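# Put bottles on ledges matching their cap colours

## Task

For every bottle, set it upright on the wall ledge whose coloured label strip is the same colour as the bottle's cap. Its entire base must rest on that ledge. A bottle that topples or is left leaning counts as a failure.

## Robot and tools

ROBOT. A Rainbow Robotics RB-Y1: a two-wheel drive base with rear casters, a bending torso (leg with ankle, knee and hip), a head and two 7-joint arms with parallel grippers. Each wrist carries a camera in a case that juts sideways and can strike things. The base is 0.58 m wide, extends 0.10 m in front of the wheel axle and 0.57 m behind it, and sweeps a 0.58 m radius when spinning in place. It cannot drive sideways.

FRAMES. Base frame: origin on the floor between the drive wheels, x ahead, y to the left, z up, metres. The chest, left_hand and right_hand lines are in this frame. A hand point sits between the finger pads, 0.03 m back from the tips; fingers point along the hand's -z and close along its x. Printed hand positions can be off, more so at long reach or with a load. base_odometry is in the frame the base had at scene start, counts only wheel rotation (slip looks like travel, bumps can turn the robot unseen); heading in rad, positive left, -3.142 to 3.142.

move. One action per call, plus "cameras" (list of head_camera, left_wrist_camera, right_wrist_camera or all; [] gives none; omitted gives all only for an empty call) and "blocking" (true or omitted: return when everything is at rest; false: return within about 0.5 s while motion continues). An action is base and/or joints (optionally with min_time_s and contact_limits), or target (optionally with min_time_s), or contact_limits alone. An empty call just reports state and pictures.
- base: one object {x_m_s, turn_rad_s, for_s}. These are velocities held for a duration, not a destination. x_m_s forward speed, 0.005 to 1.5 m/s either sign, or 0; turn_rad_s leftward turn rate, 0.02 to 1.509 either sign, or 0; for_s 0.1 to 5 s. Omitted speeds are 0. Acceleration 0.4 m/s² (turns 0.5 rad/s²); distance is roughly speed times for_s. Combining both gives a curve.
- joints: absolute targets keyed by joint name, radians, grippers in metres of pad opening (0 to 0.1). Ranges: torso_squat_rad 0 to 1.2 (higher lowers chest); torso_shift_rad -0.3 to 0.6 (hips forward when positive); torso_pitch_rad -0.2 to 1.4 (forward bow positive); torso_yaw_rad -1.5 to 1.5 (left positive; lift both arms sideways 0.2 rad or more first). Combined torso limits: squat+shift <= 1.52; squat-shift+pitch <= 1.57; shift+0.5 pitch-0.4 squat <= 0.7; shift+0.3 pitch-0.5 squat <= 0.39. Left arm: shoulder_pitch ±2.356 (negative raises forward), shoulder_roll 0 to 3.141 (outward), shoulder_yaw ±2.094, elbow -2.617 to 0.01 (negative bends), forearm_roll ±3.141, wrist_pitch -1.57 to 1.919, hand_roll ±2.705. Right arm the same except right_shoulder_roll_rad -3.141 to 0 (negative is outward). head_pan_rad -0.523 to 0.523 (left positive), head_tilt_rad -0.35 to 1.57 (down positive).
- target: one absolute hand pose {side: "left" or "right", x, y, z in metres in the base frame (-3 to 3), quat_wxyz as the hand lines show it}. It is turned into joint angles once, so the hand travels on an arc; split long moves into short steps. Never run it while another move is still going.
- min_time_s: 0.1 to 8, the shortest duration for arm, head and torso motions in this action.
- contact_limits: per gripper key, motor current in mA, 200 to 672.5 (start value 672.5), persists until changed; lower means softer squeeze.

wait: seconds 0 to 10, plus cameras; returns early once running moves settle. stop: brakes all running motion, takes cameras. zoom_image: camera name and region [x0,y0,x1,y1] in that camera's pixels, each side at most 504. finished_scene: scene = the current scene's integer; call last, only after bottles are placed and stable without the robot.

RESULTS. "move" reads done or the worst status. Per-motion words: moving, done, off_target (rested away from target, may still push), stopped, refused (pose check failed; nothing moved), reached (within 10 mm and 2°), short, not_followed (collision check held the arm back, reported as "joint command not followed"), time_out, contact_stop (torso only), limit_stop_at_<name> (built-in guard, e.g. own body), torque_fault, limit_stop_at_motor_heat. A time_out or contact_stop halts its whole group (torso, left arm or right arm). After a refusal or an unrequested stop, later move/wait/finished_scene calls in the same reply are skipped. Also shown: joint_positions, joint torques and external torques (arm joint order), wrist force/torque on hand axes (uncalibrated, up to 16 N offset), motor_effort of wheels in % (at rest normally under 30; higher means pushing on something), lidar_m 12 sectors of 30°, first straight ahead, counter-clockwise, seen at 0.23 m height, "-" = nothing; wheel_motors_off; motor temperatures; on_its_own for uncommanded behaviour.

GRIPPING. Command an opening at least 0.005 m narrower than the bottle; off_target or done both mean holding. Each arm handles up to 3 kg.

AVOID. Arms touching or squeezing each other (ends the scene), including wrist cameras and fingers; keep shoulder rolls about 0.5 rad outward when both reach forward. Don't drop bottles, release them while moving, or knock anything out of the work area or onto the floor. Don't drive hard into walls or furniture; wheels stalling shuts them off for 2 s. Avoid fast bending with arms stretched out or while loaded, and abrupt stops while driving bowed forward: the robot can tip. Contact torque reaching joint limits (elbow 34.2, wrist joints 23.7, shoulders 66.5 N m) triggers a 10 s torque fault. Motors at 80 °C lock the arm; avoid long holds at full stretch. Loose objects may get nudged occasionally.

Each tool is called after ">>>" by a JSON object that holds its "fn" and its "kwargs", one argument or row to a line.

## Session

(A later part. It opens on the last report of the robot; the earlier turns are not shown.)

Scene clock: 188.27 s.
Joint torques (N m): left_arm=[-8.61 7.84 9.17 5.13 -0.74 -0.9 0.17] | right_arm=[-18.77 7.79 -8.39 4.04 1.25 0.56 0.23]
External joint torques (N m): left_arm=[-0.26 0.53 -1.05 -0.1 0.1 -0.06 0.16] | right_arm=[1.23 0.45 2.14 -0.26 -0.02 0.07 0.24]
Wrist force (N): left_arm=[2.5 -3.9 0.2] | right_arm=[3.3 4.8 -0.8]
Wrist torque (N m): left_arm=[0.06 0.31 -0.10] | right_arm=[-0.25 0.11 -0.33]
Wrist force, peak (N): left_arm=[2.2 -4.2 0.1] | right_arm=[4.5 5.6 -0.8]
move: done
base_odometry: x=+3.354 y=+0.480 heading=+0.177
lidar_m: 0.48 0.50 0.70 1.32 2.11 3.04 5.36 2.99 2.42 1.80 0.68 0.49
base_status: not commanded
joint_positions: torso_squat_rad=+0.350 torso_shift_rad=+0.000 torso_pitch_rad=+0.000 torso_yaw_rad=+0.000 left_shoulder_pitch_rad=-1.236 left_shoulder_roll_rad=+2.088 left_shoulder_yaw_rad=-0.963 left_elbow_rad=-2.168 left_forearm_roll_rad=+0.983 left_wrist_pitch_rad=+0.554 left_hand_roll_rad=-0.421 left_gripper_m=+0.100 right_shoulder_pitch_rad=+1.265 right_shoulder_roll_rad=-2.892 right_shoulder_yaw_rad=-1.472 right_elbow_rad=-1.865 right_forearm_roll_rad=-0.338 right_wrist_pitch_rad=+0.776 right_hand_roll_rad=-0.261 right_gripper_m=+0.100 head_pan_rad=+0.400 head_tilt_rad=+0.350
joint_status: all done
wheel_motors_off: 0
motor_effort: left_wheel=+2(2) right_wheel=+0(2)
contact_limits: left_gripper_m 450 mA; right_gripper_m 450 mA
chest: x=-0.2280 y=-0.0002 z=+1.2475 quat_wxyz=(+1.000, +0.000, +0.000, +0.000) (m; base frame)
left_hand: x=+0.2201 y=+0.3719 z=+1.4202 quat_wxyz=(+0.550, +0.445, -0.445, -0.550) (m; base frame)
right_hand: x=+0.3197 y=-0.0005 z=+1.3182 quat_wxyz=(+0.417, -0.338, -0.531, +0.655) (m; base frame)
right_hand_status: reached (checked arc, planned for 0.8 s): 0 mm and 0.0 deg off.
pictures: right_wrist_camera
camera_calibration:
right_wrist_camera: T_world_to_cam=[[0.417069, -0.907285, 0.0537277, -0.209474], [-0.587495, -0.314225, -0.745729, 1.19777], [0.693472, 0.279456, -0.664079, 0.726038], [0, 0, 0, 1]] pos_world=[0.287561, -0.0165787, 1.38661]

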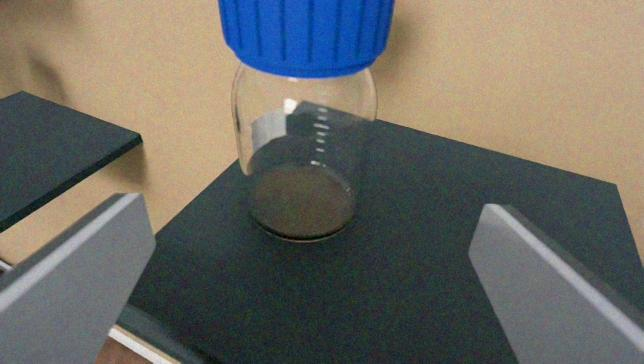

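>>> {"fn": "move", "kwargs": {
  "target": {"side":"right","x":0.3894,"y":0.0325,"z":1.317,"quat_wxyz":[0.4175,-0.3381,-0.5308,0.6554]},
  "min_time_s": 0.8
}}

>>> {"fn": "move", "kwargs": {
  "joints": {"right_gripper_m":0.042},
  "cameras": ["right_wrist_camera"]
}}

>>> {"fn": "move", "kwargs": {
  "target": {"side":"right","x":0.3894,"y":0.0325,"z":1.345,"quat_wxyz":[0.4175,-0.3381,-0.5308,0.6554]},
  "min_time_s": 0.6
}}

>>> {"fn": "move", "kwargs": {
  "target": {"side":"right","x":0.31,"y":-0.005,"z":1.345,"quat_wxyz":[0.4175,-0.3381,-0.5308,0.6554]},
  "min_time_s": 0.8
}}

>>> {"fn": "move", "kwargs": {
  "target": {"side":"right","x":0.225,"y":-0.045,"z":1.34,"quat_wxyz":[0.4175,-0.3381,-0.5308,0.6554]},
  "min_time_s": 0.8,
  "cameras": ["right_wrist_camera","head_camera"]
}}

Scene clock: 191.23 s.
Joint torques (N m): left_arm=[-8.47 8.15 9.03 5.2 -0.84 -1.01 0.3] | right_arm=[-21.85 9.71 -7.33 4.76 0.82 0.47 0.23]
External joint torques (N m): left_arm=[-0.12 0.84 -1.19 -0.02 0 -0.17 0.28] | right_arm=[1.14 0.49 2.66 -0.03 -0.17 0.15 0.23]
Wrist force (N): left_arm=[2.1 -4.0 -0.2] | right_arm=[2.7 4.6 -1.1]
Wrist torque (N m): left_arm=[0.06 0.26 -0.09] | right_arm=[-0.29 0.03 -0.32]
Wrist force, peak (N): left_arm=[2.5 -4.2 -0.2] | right_arm=[3.4 5.8 -1.9]
move: done
base_odometry: x=+3.354 y=+0.480 heading=+0.177
lidar_m: 0.48 0.50 0.70 1.33 2.10 3.05 5.36 3.01 2.42 1.80 0.69 0.49
base_status: not commanded
joint_positions: torso_squat_rad=+0.350 torso_shift_rad=+0.000 torso_pitch_rad=+0.000 torso_yaw_rad=+0.000 left_shoulder_pitch_rad=-1.236 left_shoulder_roll_rad=+2.088 left_shoulder_yaw_rad=-0.963 left_elbow_rad=-2.168 left_forearm_roll_rad=+0.983 left_wrist_pitch_rad=+0.554 left_hand_roll_rad=-0.421 left_gripper_m=+0.100 right_shoulder_pitch_rad=+1.287 right_shoulder_roll_rad=-3.120 right_shoulder_yaw_rad=-1.463 right_elbow_rad=-1.428 right_forearm_roll_rad=-0.411 right_wrist_pitch_rad=+0.576 right_hand_roll_rad=-0.171 right_gripper_m=+0.100 head_pan_rad=+0.400 head_tilt_rad=+0.350
joint_status: all done
wheel_motors_off: 0
motor_effort: left_wheel=+2(2) right_wheel=+0(2)
contact_limits: left_gripper_m 450 mA; right_gripper_m 450 mA
chest: x=-0.2280 y=-0.0002 z=+1.2475 quat_wxyz=(+1.000, +0.000, +0.000, +0.000) (m; base frame)
left_hand: x=+0.2201 y=+0.3719 z=+1.4202 quat_wxyz=(+0.550, +0.445, -0.445, -0.550) (m; base frame)
right_hand: x=+0.3888 y=+0.0325 z=+1.3174 quat_wxyz=(+0.417, -0.338, -0.532, +0.655) (m; base frame)
right_hand_status: reached (checked arc, planned for 0.8 s): 1 mm and 0.1 deg off.
pictures: none

Scene clock: 192.40 s.
Joint torques (N m): left_arm=[-8.54 8.16 8.93 5.27 -0.83 -0.91 0.21] | right_arm=[-21.7 9.9 -7.89 4.76 0.89 0.5 -0.05]
External joint torques (N m): left_arm=[-0.19 0.85 -1.29 0.05 0.01 -0.08 0.19] | right_arm=[1.29 0.68 2.1 -0.04 -0.1 0.18 -0.05]
Wrist force (N): left_arm=[2.1 -3.9 0.1] | right_arm=[3.4 4.5 -0.8]
Wrist torque (N m): left_arm=[0.06 0.24 -0.08] | right_arm=[-0.31 0.07 -0.29]
Wrist force, peak (N): left_arm=[2.5 -3.9 0.0] | right_arm=[3.4 5.4 -0.7]
move: off_target
base_odometry: x=+3.354 y=+0.480 heading=+0.177
lidar_m: 0.47 0.50 0.69 1.32 2.11 3.05 5.36 3.00 2.42 1.80 0.68 0.50
base_status: not commanded
joint_positions: torso_squat_rad=+0.350 torso_shift_rad=+0.000 torso_pitch_rad=+0.000 torso_yaw_rad=+0.000 left_shoulder_pitch_rad=-1.236 left_shoulder_roll_rad=+2.088 left_shoulder_yaw_rad=-0.963 left_elbow_rad=-2.168 left_forearm_roll_rad=+0.983 left_wrist_pitch_rad=+0.554 left_hand_roll_rad=-0.421 left_gripper_m=+0.100 right_shoulder_pitch_rad=+1.287 right_shoulder_roll_rad=-3.120 right_shoulder_yaw_rad=-1.463 right_elbow_rad=-1.428 right_forearm_roll_rad=-0.411 right_wrist_pitch_rad=+0.576 right_hand_roll_rad=-0.171 right_gripper_m=+0.055 head_pan_rad=+0.400 head_tilt_rad=+0.350
joint_status: right_gripper_m off_target (ended at +0.055, target +0.042)
wheel_motors_off: 0
motor_effort: left_wheel=+1(2) right_wheel=-1(2)
contact_limits: left_gripper_m 450 mA; right_gripper_m 450 mA
chest: x=-0.2280 y=-0.0002 z=+1.2475 quat_wxyz=(+1.000, +0.000, +0.000, +0.000) (m; base frame)
left_hand: x=+0.2201 y=+0.3719 z=+1.4202 quat_wxyz=(+0.550, +0.445, -0.445, -0.550) (m; base frame)
right_hand: x=+0.3888 y=+0.0325 z=+1.3174 quat_wxyz=(+0.417, -0.338, -0.532, +0.655) (m; base frame)
pictures: right_wrist_camera
camera_calibration:
right_wrist_camera: T_world_to_cam=[[0.416977, -0.907344, 0.0534537, -0.207844], [-0.586441, -0.313503, -0.746862, 1.24912], [0.694419, 0.280077, -0.662827, 0.666219], [0, 0, 0, 1]] pos_world=[0.356564, 0.0164232, 1.38561]

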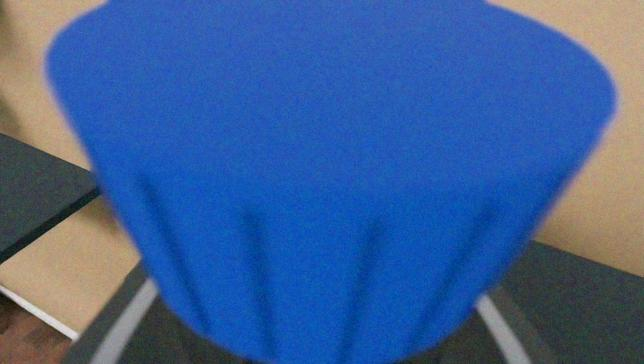

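Scene clock: 193.33 s.
Joint torques (N m): left_arm=[-8.62 8.27 9.14 5.22 -0.65 -0.97 0.24] | right_arm=[-24.05 10.83 -7.31 5.69 1 0.21 -0.08]
External joint torques (N m): left_arm=[-0.27 0.96 -1.07 0 0.18 -0.13 0.22] | right_arm=[-1.28 1.57 2.39 0.37 0.04 -0.01 -0.07]
Wrist force (N): left_arm=[2.4 -3.7 0.0] | right_arm=[3.2 5.4 -1.1]
Wrist torque (N m): left_arm=[0.03 0.28 -0.10] | right_arm=[-0.22 0.10 -0.33]
Wrist force, peak (N): left_arm=[2.3 -4.1 0.3] | right_arm=[3.9 5.9 -1.3]
move: done
base_odometry: x=+3.354 y=+0.480 heading=+0.177
lidar_m: 0.48 0.50 0.70 1.32 2.11 3.05 5.36 3.00 2.42 1.80 0.68 0.50
base_status: not commanded
joint_positions: torso_squat_rad=+0.350 torso_shift_rad=+0.000 torso_pitch_rad=+0.000 torso_yaw_rad=+0.000 left_shoulder_pitch_rad=-1.236 left_shoulder_roll_rad=+2.088 left_shoulder_yaw_rad=-0.963 left_elbow_rad=-2.168 left_forearm_roll_rad=+0.983 left_wrist_pitch_rad=+0.554 left_hand_roll_rad=-0.421 left_gripper_m=+0.100 right_shoulder_pitch_rad=+1.222 right_shoulder_roll_rad=-3.107 right_shoulder_yaw_rad=-1.447 right_elbow_rad=-1.409 right_forearm_roll_rad=-0.505 right_wrist_pitch_rad=+0.548 right_hand_roll_rad=-0.125 right_gripper_m=+0.055 head_pan_rad=+0.400 head_tilt_rad=+0.350
joint_status: all done
wheel_motors_off: 0
motor_effort: left_wheel=+2(2) right_wheel=-1(2)
contact_limits: left_gripper_m 450 mA; right_gripper_m 450 mA
chest: x=-0.2280 y=-0.0002 z=+1.2475 quat_wxyz=(+1.000, +0.000, +0.000, +0.000) (m; base frame)
left_hand: x=+0.2201 y=+0.3719 z=+1.4202 quat_wxyz=(+0.550, +0.445, -0.445, -0.550) (m; base frame)
right_hand: x=+0.3887 y=+0.0331 z=+1.3452 quat_wxyz=(+0.416, -0.339, -0.535, +0.653) (m; base frame)
right_hand_status: reached (checked arc, planned for 0.6 s): 1 mm and 0.6 deg off.
pictures: none

Scene clock: 195.03 s.
Joint torques (N m): left_arm=[-8.55 8.18 8.97 5.16 -0.81 -0.97 0.26] | right_arm=[-20.05 6.92 -8.68 4.83 1.29 0.23 -0.03]
External joint torques (N m): left_arm=[-0.2 0.87 -1.25 -0.06 0.03 -0.13 0.25] | right_arm=[-0.8 0.05 1.53 -0.12 0.04 -0.21 -0.02]
Wrist force (N): left_arm=[2.2 -4.2 -0.2] | right_arm=[3.0 6.1 -1.5]
Wrist torque (N m): left_arm=[0.10 0.26 -0.07] | right_arm=[-0.28 0.11 -0.16]
Wrist force, peak (N): left_arm=[2.8 -4.0 0.1] | right_arm=[4.5 6.9 -2.0]
move: done
base_odometry: x=+3.354 y=+0.480 heading=+0.177
lidar_m: 0.48 0.50 0.70 1.33 2.10 3.06 5.36 3.00 2.42 1.80 0.68 0.50
base_status: not commanded
joint_positions: torso_squat_rad=+0.350 torso_shift_rad=+0.000 torso_pitch_rad=+0.000 torso_yaw_rad=+0.000 left_shoulder_pitch_rad=-1.236 left_shoulder_roll_rad=+2.088 left_shoulder_yaw_rad=-0.963 left_elbow_rad=-2.168 left_forearm_roll_rad=+0.983 left_wrist_pitch_rad=+0.554 left_hand_roll_rad=-0.421 left_gripper_m=+0.100 right_shoulder_pitch_rad=+1.176 right_shoulder_roll_rad=-2.845 right_shoulder_yaw_rad=-1.452 right_elbow_rad=-1.896 right_forearm_roll_rad=-0.432 right_wrist_pitch_rad=+0.759 right_hand_roll_rad=-0.235 right_gripper_m=+0.055 head_pan_rad=+0.400 head_tilt_rad=+0.350
joint_status: all done
wheel_motors_off: 0
motor_effort: left_wheel=+1(2) right_wheel=-1(2)
contact_limits: left_gripper_m 450 mA; right_gripper_m 450 mA
chest: x=-0.2280 y=-0.0002 z=+1.2475 quat_wxyz=(+1.000, +0.000, +0.000, +0.000) (m; base frame)
left_hand: x=+0.2201 y=+0.3719 z=+1.4202 quat_wxyz=(+0.550, +0.445, -0.445, -0.550) (m; base frame)
right_hand: x=+0.3104 y=-0.0048 z=+1.3450 quat_wxyz=(+0.418, -0.338, -0.531, +0.656) (m; base frame)
right_hand_status: reached (checked arc, planned for 0.8 s): 0 mm and 0.1 deg off.
pictures: none

Scene clock: 196.60 s.
Joint torques (N m): left_arm=[-8.48 8.14 9.07 5.22 -0.81 -0.79 0.33] | right_arm=[-16.44 3.35 -8.07 4.33 1.79 0.51 0.01]
External joint torques (N m): left_arm=[-0.13 0.83 -1.15 0 0.03 0.05 0.32] | right_arm=[-1.25 -0.83 1.09 -0.25 0.32 -0.06 0.02]
Wrist force (N): left_arm=[2.4 -3.7 -0.1] | right_arm=[3.3 6.0 -1.7]
Wrist torque (N m): left_arm=[0.03 0.30 -0.09] | right_arm=[-0.28 0.09 -0.10]
Wrist force, peak (N): left_arm=[2.8 -3.9 0.0] | right_arm=[4.3 7.2 -1.3]
move: done
base_odometry: x=+3.354 y=+0.480 heading=+0.177
lidar_m: 0.47 0.50 0.69 1.32 2.10 3.05 5.36 2.99 2.41 1.80 0.67 0.50
base_status: not commanded
joint_positions: torso_squat_rad=+0.350 torso_shift_rad=+0.000 torso_pitch_rad=+0.000 torso_yaw_rad=+0.000 left_shoulder_pitch_rad=-1.236 left_shoulder_roll_rad=+2.088 left_shoulder_yaw_rad=-0.963 left_elbow_rad=-2.168 left_forearm_roll_rad=+0.983 left_wrist_pitch_rad=+0.554 left_hand_roll_rad=-0.421 left_gripper_m=+0.100 right_shoulder_pitch_rad=+1.136 right_shoulder_roll_rad=-2.605 right_shoulder_yaw_rad=-1.451 right_elbow_rad=-2.327 right_forearm_roll_rad=-0.397 right_wrist_pitch_rad=+0.941 right_hand_roll_rad=-0.308 right_gripper_m=+0.055 head_pan_rad=+0.400 head_tilt_rad=+0.350
joint_status: all done
wheel_motors_off: 0
motor_effort: left_wheel=+2(2) right_wheel=+0(2)
contact_limits: left_gripper_m 450 mA; right_gripper_m 450 mA
chest: x=-0.2280 y=-0.0002 z=+1.2475 quat_wxyz=(+1.000, +0.000, +0.000, +0.000) (m; base frame)
left_hand: x=+0.2201 y=+0.3719 z=+1.4202 quat_wxyz=(+0.550, +0.445, -0.445, -0.550) (m; base frame)
right_hand: x=+0.2252 y=-0.0449 z=+1.3398 quat_wxyz=(+0.418, -0.338, -0.531, +0.655) (m; base frame)
right_hand_status: reached (checked arc, planned for 0.8 s): 0 mm and 0.0 deg off.
pictures: head_camera, right_wrist_camera
camera_calibration:
head_camera: T_world_to_cam=[[0.363422, -0.931321, 0.0237831, 0.0448747], [-0.278315, -0.132897, -0.951251, 1.3781], [0.889081, 0.339086, -0.307498, 0.571532], [0, 0, 0, 1]] pos_world=[-0.140902, 0.0311386, 1.48559]
right_wrist_camera: T_world_to_cam=[[0.416838, -0.907394, 0.0536803, -0.211304], [-0.588348, -0.314348, -0.745004, 1.1435], [0.692887, 0.278963, -0.664896, 0.819463], [0, 0, 0, 1]] pos_world=[0.193058, -0.0608805, 1.40811]

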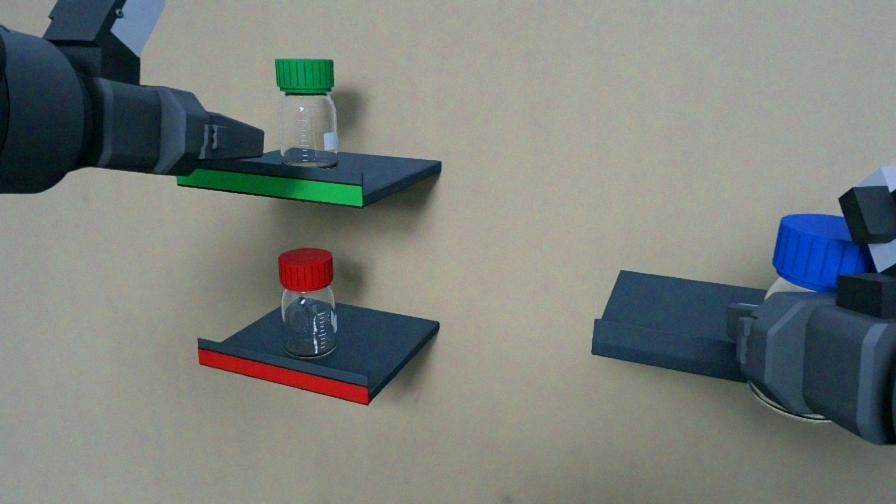

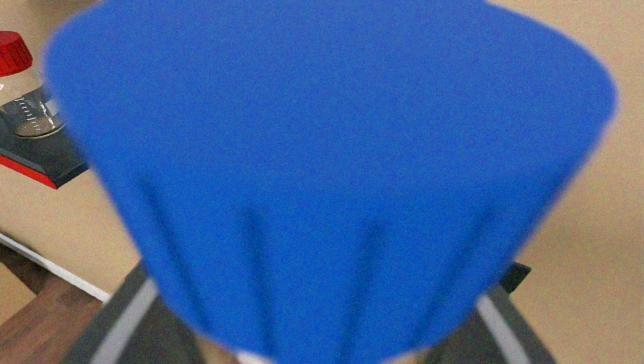

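>>> {"fn": "move", "kwargs": {
  "joints": {"head_pan_rad":-0.42,"head_tilt_rad":0.38},
  "blocking": false
}}

>>> {"fn": "wait", "kwargs": {
  "seconds": 0.7
}}

>>> {"fn": "move", "kwargs": {
  "target": {"side":"right","x":0.205,"y":-0.15,"z":1.325,"quat_wxyz":[0.5495,-0.4450,-0.4450,0.5495]},
  "min_time_s": 0.8
}}

>>> {"fn": "move", "kwargs": {
  "target": {"side":"right","x":0.205,"y":-0.28,"z":1.29,"quat_wxyz":[0.5495,-0.4450,-0.4450,0.5495]},
  "min_time_s": 0.8
}}

>>> {"fn": "move", "kwargs": {
  "target": {"side":"right","x":0.215,"y":-0.412,"z":1.255,"quat_wxyz":[0.5495,-0.4450,-0.4450,0.5495]},
  "min_time_s": 0.8,
  "cameras": ["right_wrist_camera","head_camera"]
}}

Scene clock: 197.90 s.
Joint torques (N m): left_arm=[-8.74 8.03 9.08 5.29 -0.82 -0.94 0.16] | right_arm=[-16.54 4.12 -8.2 4.34 1.44 0.44 -0.18]
External joint torques (N m): left_arm=[-0.39 0.72 -1.13 0.07 0.02 -0.1 0.15] | right_arm=[-1.34 -0.06 0.96 -0.24 -0.03 -0.14 -0.17]
Wrist force (N): left_arm=[2.2 -3.8 0.0] | right_arm=[2.7 6.4 -1.2]
Wrist torque (N m): left_arm=[0.03 0.26 -0.10] | right_arm=[-0.28 0.01 -0.12]
Wrist force, peak (N): left_arm=[2.4 -4.2 0.1] | right_arm=[3.4 6.7 -1.0]
move: moving
base_odometry: x=+3.354 y=+0.480 heading=+0.177
lidar_m: 0.48 0.50 0.70 1.32 2.10 3.06 5.36 3.00 2.42 1.79 0.68 0.50
base_status: not commanded
joint_positions: torso_squat_rad=+0.350 torso_shift_rad=+0.000 torso_pitch_rad=+0.000 torso_yaw_rad=+0.000 left_shoulder_pitch_rad=-1.236 left_shoulder_roll_rad=+2.088 left_shoulder_yaw_rad=-0.963 left_elbow_rad=-2.168 left_forearm_roll_rad=+0.983 left_wrist_pitch_rad=+0.554 left_hand_roll_rad=-0.421 left_gripper_m=+0.100 right_shoulder_pitch_rad=+1.136 right_shoulder_roll_rad=-2.605 right_shoulder_yaw_rad=-1.451 right_elbow_rad=-2.327 right_forearm_roll_rad=-0.397 right_wrist_pitch_rad=+0.941 right_hand_roll_rad=-0.308 right_gripper_m=+0.055 head_pan_rad=-0.089 head_tilt_rad=+0.380
joint_status: head_pan_rad moving; head_tilt_rad moving
wheel_motors_off: 0
motor_effort: left_wheel=+1(2) right_wheel=-2(2)
contact_limits: left_gripper_m 450 mA; right_gripper_m 450 mA
chest: x=-0.2280 y=-0.0002 z=+1.2475 quat_wxyz=(+1.000, +0.000, +0.000, +0.000) (m; base frame)
left_hand: x=+0.2201 y=+0.3719 z=+1.4202 quat_wxyz=(+0.550, +0.445, -0.445, -0.550) (m; base frame)
right_hand: x=+0.2252 y=-0.0449 z=+1.3398 quat_wxyz=(+0.418, -0.338, -0.531, +0.655) (m; base frame)
pictures: none

Scene clock: 198.60 s.
Joint torques (N m): left_arm=[-8.39 8.09 9.24 5.2 -0.84 -0.89 0.23] | right_arm=[-16.53 4.01 -8.12 4.32 1.69 0.41 -0.14]
External joint torques (N m): left_arm=[-0.04 0.78 -0.97 -0.02 0 -0.06 0.22] | right_arm=[-1.33 -0.17 1.04 -0.26 0.22 -0.16 -0.13]
Wrist force (N): left_arm=[2.4 -4.0 0.0] | right_arm=[3.1 6.2 -0.6]
Wrist torque (N m): left_arm=[0.07 0.27 -0.07] | right_arm=[-0.26 0.07 -0.12]
Wrist force, peak (N): left_arm=[2.4 -4.1 0.1] | right_arm=[3.8 6.3 -1.7]
earlier move: done
base_odometry: x=+3.354 y=+0.480 heading=+0.177
lidar_m: 0.47 0.50 0.69 1.32 2.11 3.05 5.36 3.00 2.42 1.79 0.68 0.50
base_status: not commanded
joint_positions: torso_squat_rad=+0.350 torso_shift_rad=+0.000 torso_pitch_rad=+0.000 torso_yaw_rad=+0.000 left_shoulder_pitch_rad=-1.236 left_shoulder_roll_rad=+2.088 left_shoulder_yaw_rad=-0.963 left_elbow_rad=-2.168 left_forearm_roll_rad=+0.983 left_wrist_pitch_rad=+0.554 left_hand_roll_rad=-0.421 left_gripper_m=+0.100 right_shoulder_pitch_rad=+1.136 right_shoulder_roll_rad=-2.605 right_shoulder_yaw_rad=-1.451 right_elbow_rad=-2.327 right_forearm_roll_rad=-0.397 right_wrist_pitch_rad=+0.941 right_hand_roll_rad=-0.308 right_gripper_m=+0.055 head_pan_rad=-0.420 head_tilt_rad=+0.380
joint_status: all done
wheel_motors_off: 0
motor_effort: left_wheel=+1(2) right_wheel=-1(2)
contact_limits: left_gripper_m 450 mA; right_gripper_m 450 mA
chest: x=-0.2280 y=-0.0002 z=+1.2475 quat_wxyz=(+1.000, +0.000, +0.000, +0.000) (m; base frame)
left_hand: x=+0.2201 y=+0.3719 z=+1.4202 quat_wxyz=(+0.550, +0.445, -0.445, -0.550) (m; base frame)
right_hand: x=+0.2252 y=-0.0449 z=+1.3398 quat_wxyz=(+0.418, -0.338, -0.531, +0.655) (m; base frame)
wait: 0.70 s; at rest by 0.67 s
pictures: none

Scene clock: 199.73 s.
Joint torques (N m): left_arm=[-8.37 8.02 9.33 5.3 -0.8 -0.82 0.22] | right_arm=[-15.62 3.23 -6.33 3.8 2.07 0.77 0.07]
External joint torques (N m): left_arm=[-0.02 0.71 -0.89 0.07 0.04 0.02 0.21] | right_arm=[-1.9 0.31 1.61 -0.23 0.29 -0.02 0.08]
Wrist force (N): left_arm=[2.2 -3.8 -0.1] | right_arm=[3.1 5.8 -0.9]
Wrist torque (N m): left_arm=[0.02 0.25 -0.10] | right_arm=[-0.23 0.05 -0.15]
Wrist force, peak (N): left_arm=[2.4 -4.2 0.1] | right_arm=[3.3 7.0 -1.2]
move: done
base_odometry: x=+3.354 y=+0.480 heading=+0.177
lidar_m: 0.48 0.50 0.70 1.33 2.10 3.05 5.36 2.99 2.42 1.80 0.69 0.50
base_status: not commanded
joint_positions: torso_squat_rad=+0.350 torso_shift_rad=+0.000 torso_pitch_rad=+0.000 torso_yaw_rad=+0.000 left_shoulder_pitch_rad=-1.236 left_shoulder_roll_rad=+2.088 left_shoulder_yaw_rad=-0.963 left_elbow_rad=-2.168 left_forearm_roll_rad=+0.983 left_wrist_pitch_rad=+0.554 left_hand_roll_rad=-0.421 left_gripper_m=+0.100 right_shoulder_pitch_rad=+1.102 right_shoulder_roll_rad=-2.553 right_shoulder_yaw_rad=-1.404 right_elbow_rad=-2.516 right_forearm_roll_rad=-0.523 right_wrist_pitch_rad=+1.449 right_hand_roll_rad=-0.426 right_gripper_m=+0.055 head_pan_rad=-0.420 head_tilt_rad=+0.380
joint_status: all done
wheel_motors_off: 0
motor_effort: left_wheel=+1(2) right_wheel=+0(2)
contact_limits: left_gripper_m 450 mA; right_gripper_m 450 mA
chest: x=-0.2280 y=-0.0002 z=+1.2475 quat_wxyz=(+1.000, +0.000, +0.000, +0.000) (m; base frame)
left_hand: x=+0.2201 y=+0.3719 z=+1.4202 quat_wxyz=(+0.550, +0.445, -0.445, -0.550) (m; base frame)
right_hand: x=+0.2049 y=-0.1500 z=+1.3249 quat_wxyz=(+0.549, -0.445, -0.445, +0.550) (m; base frame)
right_hand_status: reached (checked arc, planned for 0.8 s): 0 mm and 0.1 deg off.
pictures: none

Scene clock: 201.20 s.
Joint torques (N m): left_arm=[-8.36 7.91 9.17 5.39 -0.7 -1.02 0.29] | right_arm=[-10.19 -0.25 -7.8 2.18 1.59 0.97 -0.09]
External joint torques (N m): left_arm=[-0.01 0.61 -1.05 0.17 0.13 -0.18 0.28] | right_arm=[-0.05 -0.62 0.99 -0.1 0.05 0.4 -0.08]
Wrist force (N): left_arm=[2.6 -4.0 0.2] | right_arm=[3.3 5.5 -0.7]
Wrist torque (N m): left_arm=[0.07 0.31 -0.09] | right_arm=[-0.20 0.07 -0.29]
Wrist force, peak (N): left_arm=[2.7 -4.0 0.0] | right_arm=[3.4 8.5 0.3]
move: done
base_odometry: x=+3.354 y=+0.480 heading=+0.177
lidar_m: 0.48 0.51 0.71 1.32 2.10 3.05 5.36 3.00 2.42 1.80 0.69 0.50
base_status: not commanded
joint_positions: torso_squat_rad=+0.350 torso_shift_rad=+0.000 torso_pitch_rad=+0.000 torso_yaw_rad=+0.000 left_shoulder_pitch_rad=-1.236 left_shoulder_roll_rad=+2.088 left_shoulder_yaw_rad=-0.963 left_elbow_rad=-2.168 left_forearm_roll_rad=+0.983 left_wrist_pitch_rad=+0.554 left_hand_roll_rad=-0.421 left_gripper_m=+0.100 right_shoulder_pitch_rad=+1.270 right_shoulder_roll_rad=-2.034 right_shoulder_yaw_rad=-1.206 right_elbow_rad=-2.547 right_forearm_roll_rad=-0.157 right_wrist_pitch_rad=+1.011 right_hand_roll_rad=-0.308 right_gripper_m=+0.055 head_pan_rad=-0.420 head_tilt_rad=+0.380
joint_status: all done
wheel_motors_off: 0
motor_effort: left_wheel=+1(2) right_wheel=-1(2)
contact_limits: left_gripper_m 450 mA; right_gripper_m 450 mA
chest: x=-0.2280 y=-0.0003 z=+1.2475 quat_wxyz=(+1.000, +0.000, +0.000, +0.000) (m; base frame)
left_hand: x=+0.2201 y=+0.3718 z=+1.4202 quat_wxyz=(+0.550, +0.445, -0.445, -0.550) (m; base frame)
right_hand: x=+0.2049 y=-0.2801 z=+1.2899 quat_wxyz=(+0.550, -0.445, -0.445, +0.549) (m; base frame)
right_hand_status: reached (checked arc, planned for 0.8 s): 0 mm and 0.1 deg off.
pictures: none

Scene clock: 202.50 s.
Joint torques (N m): left_arm=[-8.32 7.6 9.29 5.27 -0.73 -0.85 0.23] | right_arm=[-7.81 -1.4 -9.33 1.49 0.73 1.32 -0.07]
External joint torques (N m): left_arm=[0.03 0.29 -0.92 0.05 0.11 -0.01 0.21] | right_arm=[0.39 -1 0.95 -0.18 0.05 0.42 -0.06]
Wrist force (N): left_arm=[2.2 -3.5 -0.1] | right_arm=[3.1 5.3 -1.3]
Wrist torque (N m): left_arm=[0.01 0.23 -0.08] | right_arm=[-0.20 0.05 -0.10]
Wrist force, peak (N): left_arm=[2.5 -4.0 0.2] | right_arm=[3.7 6.6 -1.5]
move: done
base_odometry: x=+3.354 y=+0.480 heading=+0.177
lidar_m: 0.48 0.50 0.69 1.32 2.10 3.05 5.36 2.99 2.42 1.80 0.68 0.50
base_status: not commanded
joint_positions: torso_squat_rad=+0.350 torso_shift_rad=+0.000 torso_pitch_rad=+0.000 torso_yaw_rad=+0.000 left_shoulder_pitch_rad=-1.236 left_shoulder_roll_rad=+2.088 left_shoulder_yaw_rad=-0.963 left_elbow_rad=-2.168 left_forearm_roll_rad=+0.983 left_wrist_pitch_rad=+0.554 left_hand_roll_rad=-0.421 left_gripper_m=+0.100 right_shoulder_pitch_rad=+1.355 right_shoulder_roll_rad=-1.783 right_shoulder_yaw_rad=-1.025 right_elbow_rad=-2.230 right_forearm_roll_rad=+0.253 right_wrist_pitch_rad=+0.474 right_hand_roll_rad=-0.486 right_gripper_m=+0.055 head_pan_rad=-0.420 head_tilt_rad=+0.380
joint_status: all done
wheel_motors_off: 0
motor_effort: left_wheel=+1(2) right_wheel=-1(2)
contact_limits: left_gripper_m 450 mA; right_gripper_m 450 mA
chest: x=-0.2280 y=-0.0003 z=+1.2475 quat_wxyz=(+1.000, +0.000, +0.000, +0.000) (m; base frame)
left_hand: x=+0.2201 y=+0.3719 z=+1.4202 quat_wxyz=(+0.550, +0.445, -0.445, -0.550) (m; base frame)
right_hand: x=+0.2148 y=-0.4118 z=+1.2548 quat_wxyz=(+0.552, -0.443, -0.442, +0.551) (m; base frame)
right_hand_status: reached (checked arc, planned for 0.8 s): 0 mm and 0.5 deg off.
pictures: head_camera, right_wrist_camera
camera_calibration:
head_camera: T_world_to_cam=[[-0.43235, -0.90137, 0.0246091, -0.120253], [-0.313436, 0.12464, -0.941394, 1.35668], [0.845477, -0.414725, -0.33641, 0.60404], [0, 0, 0, 1]] pos_world=[-0.137462, -0.0269786, 1.48333]
right_wrist_camera: T_world_to_cam=[[-0.00712093, -0.998435, 0.0554709, -0.484116], [-0.672369, -0.03628, -0.739327, 1.08421], [0.740182, -0.0425616, -0.671058, 0.737724], [0, 0, 0, 1]] pos_world=[0.179494, -0.412624, 1.3235]

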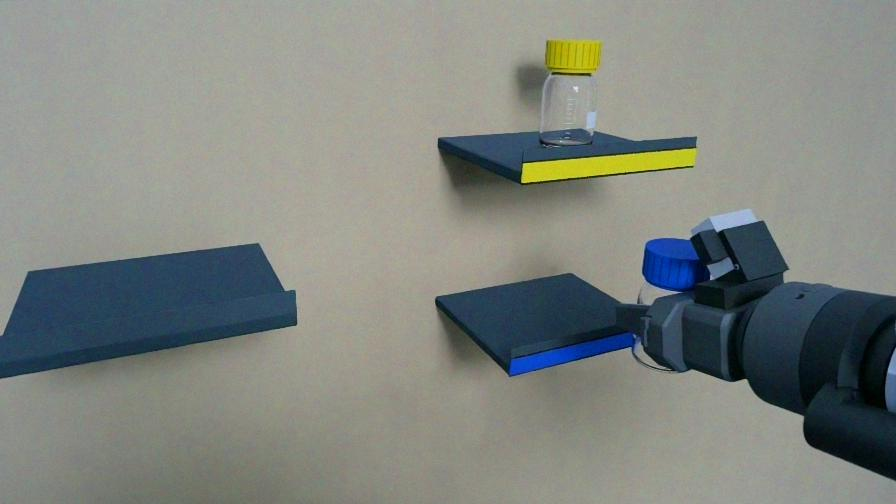

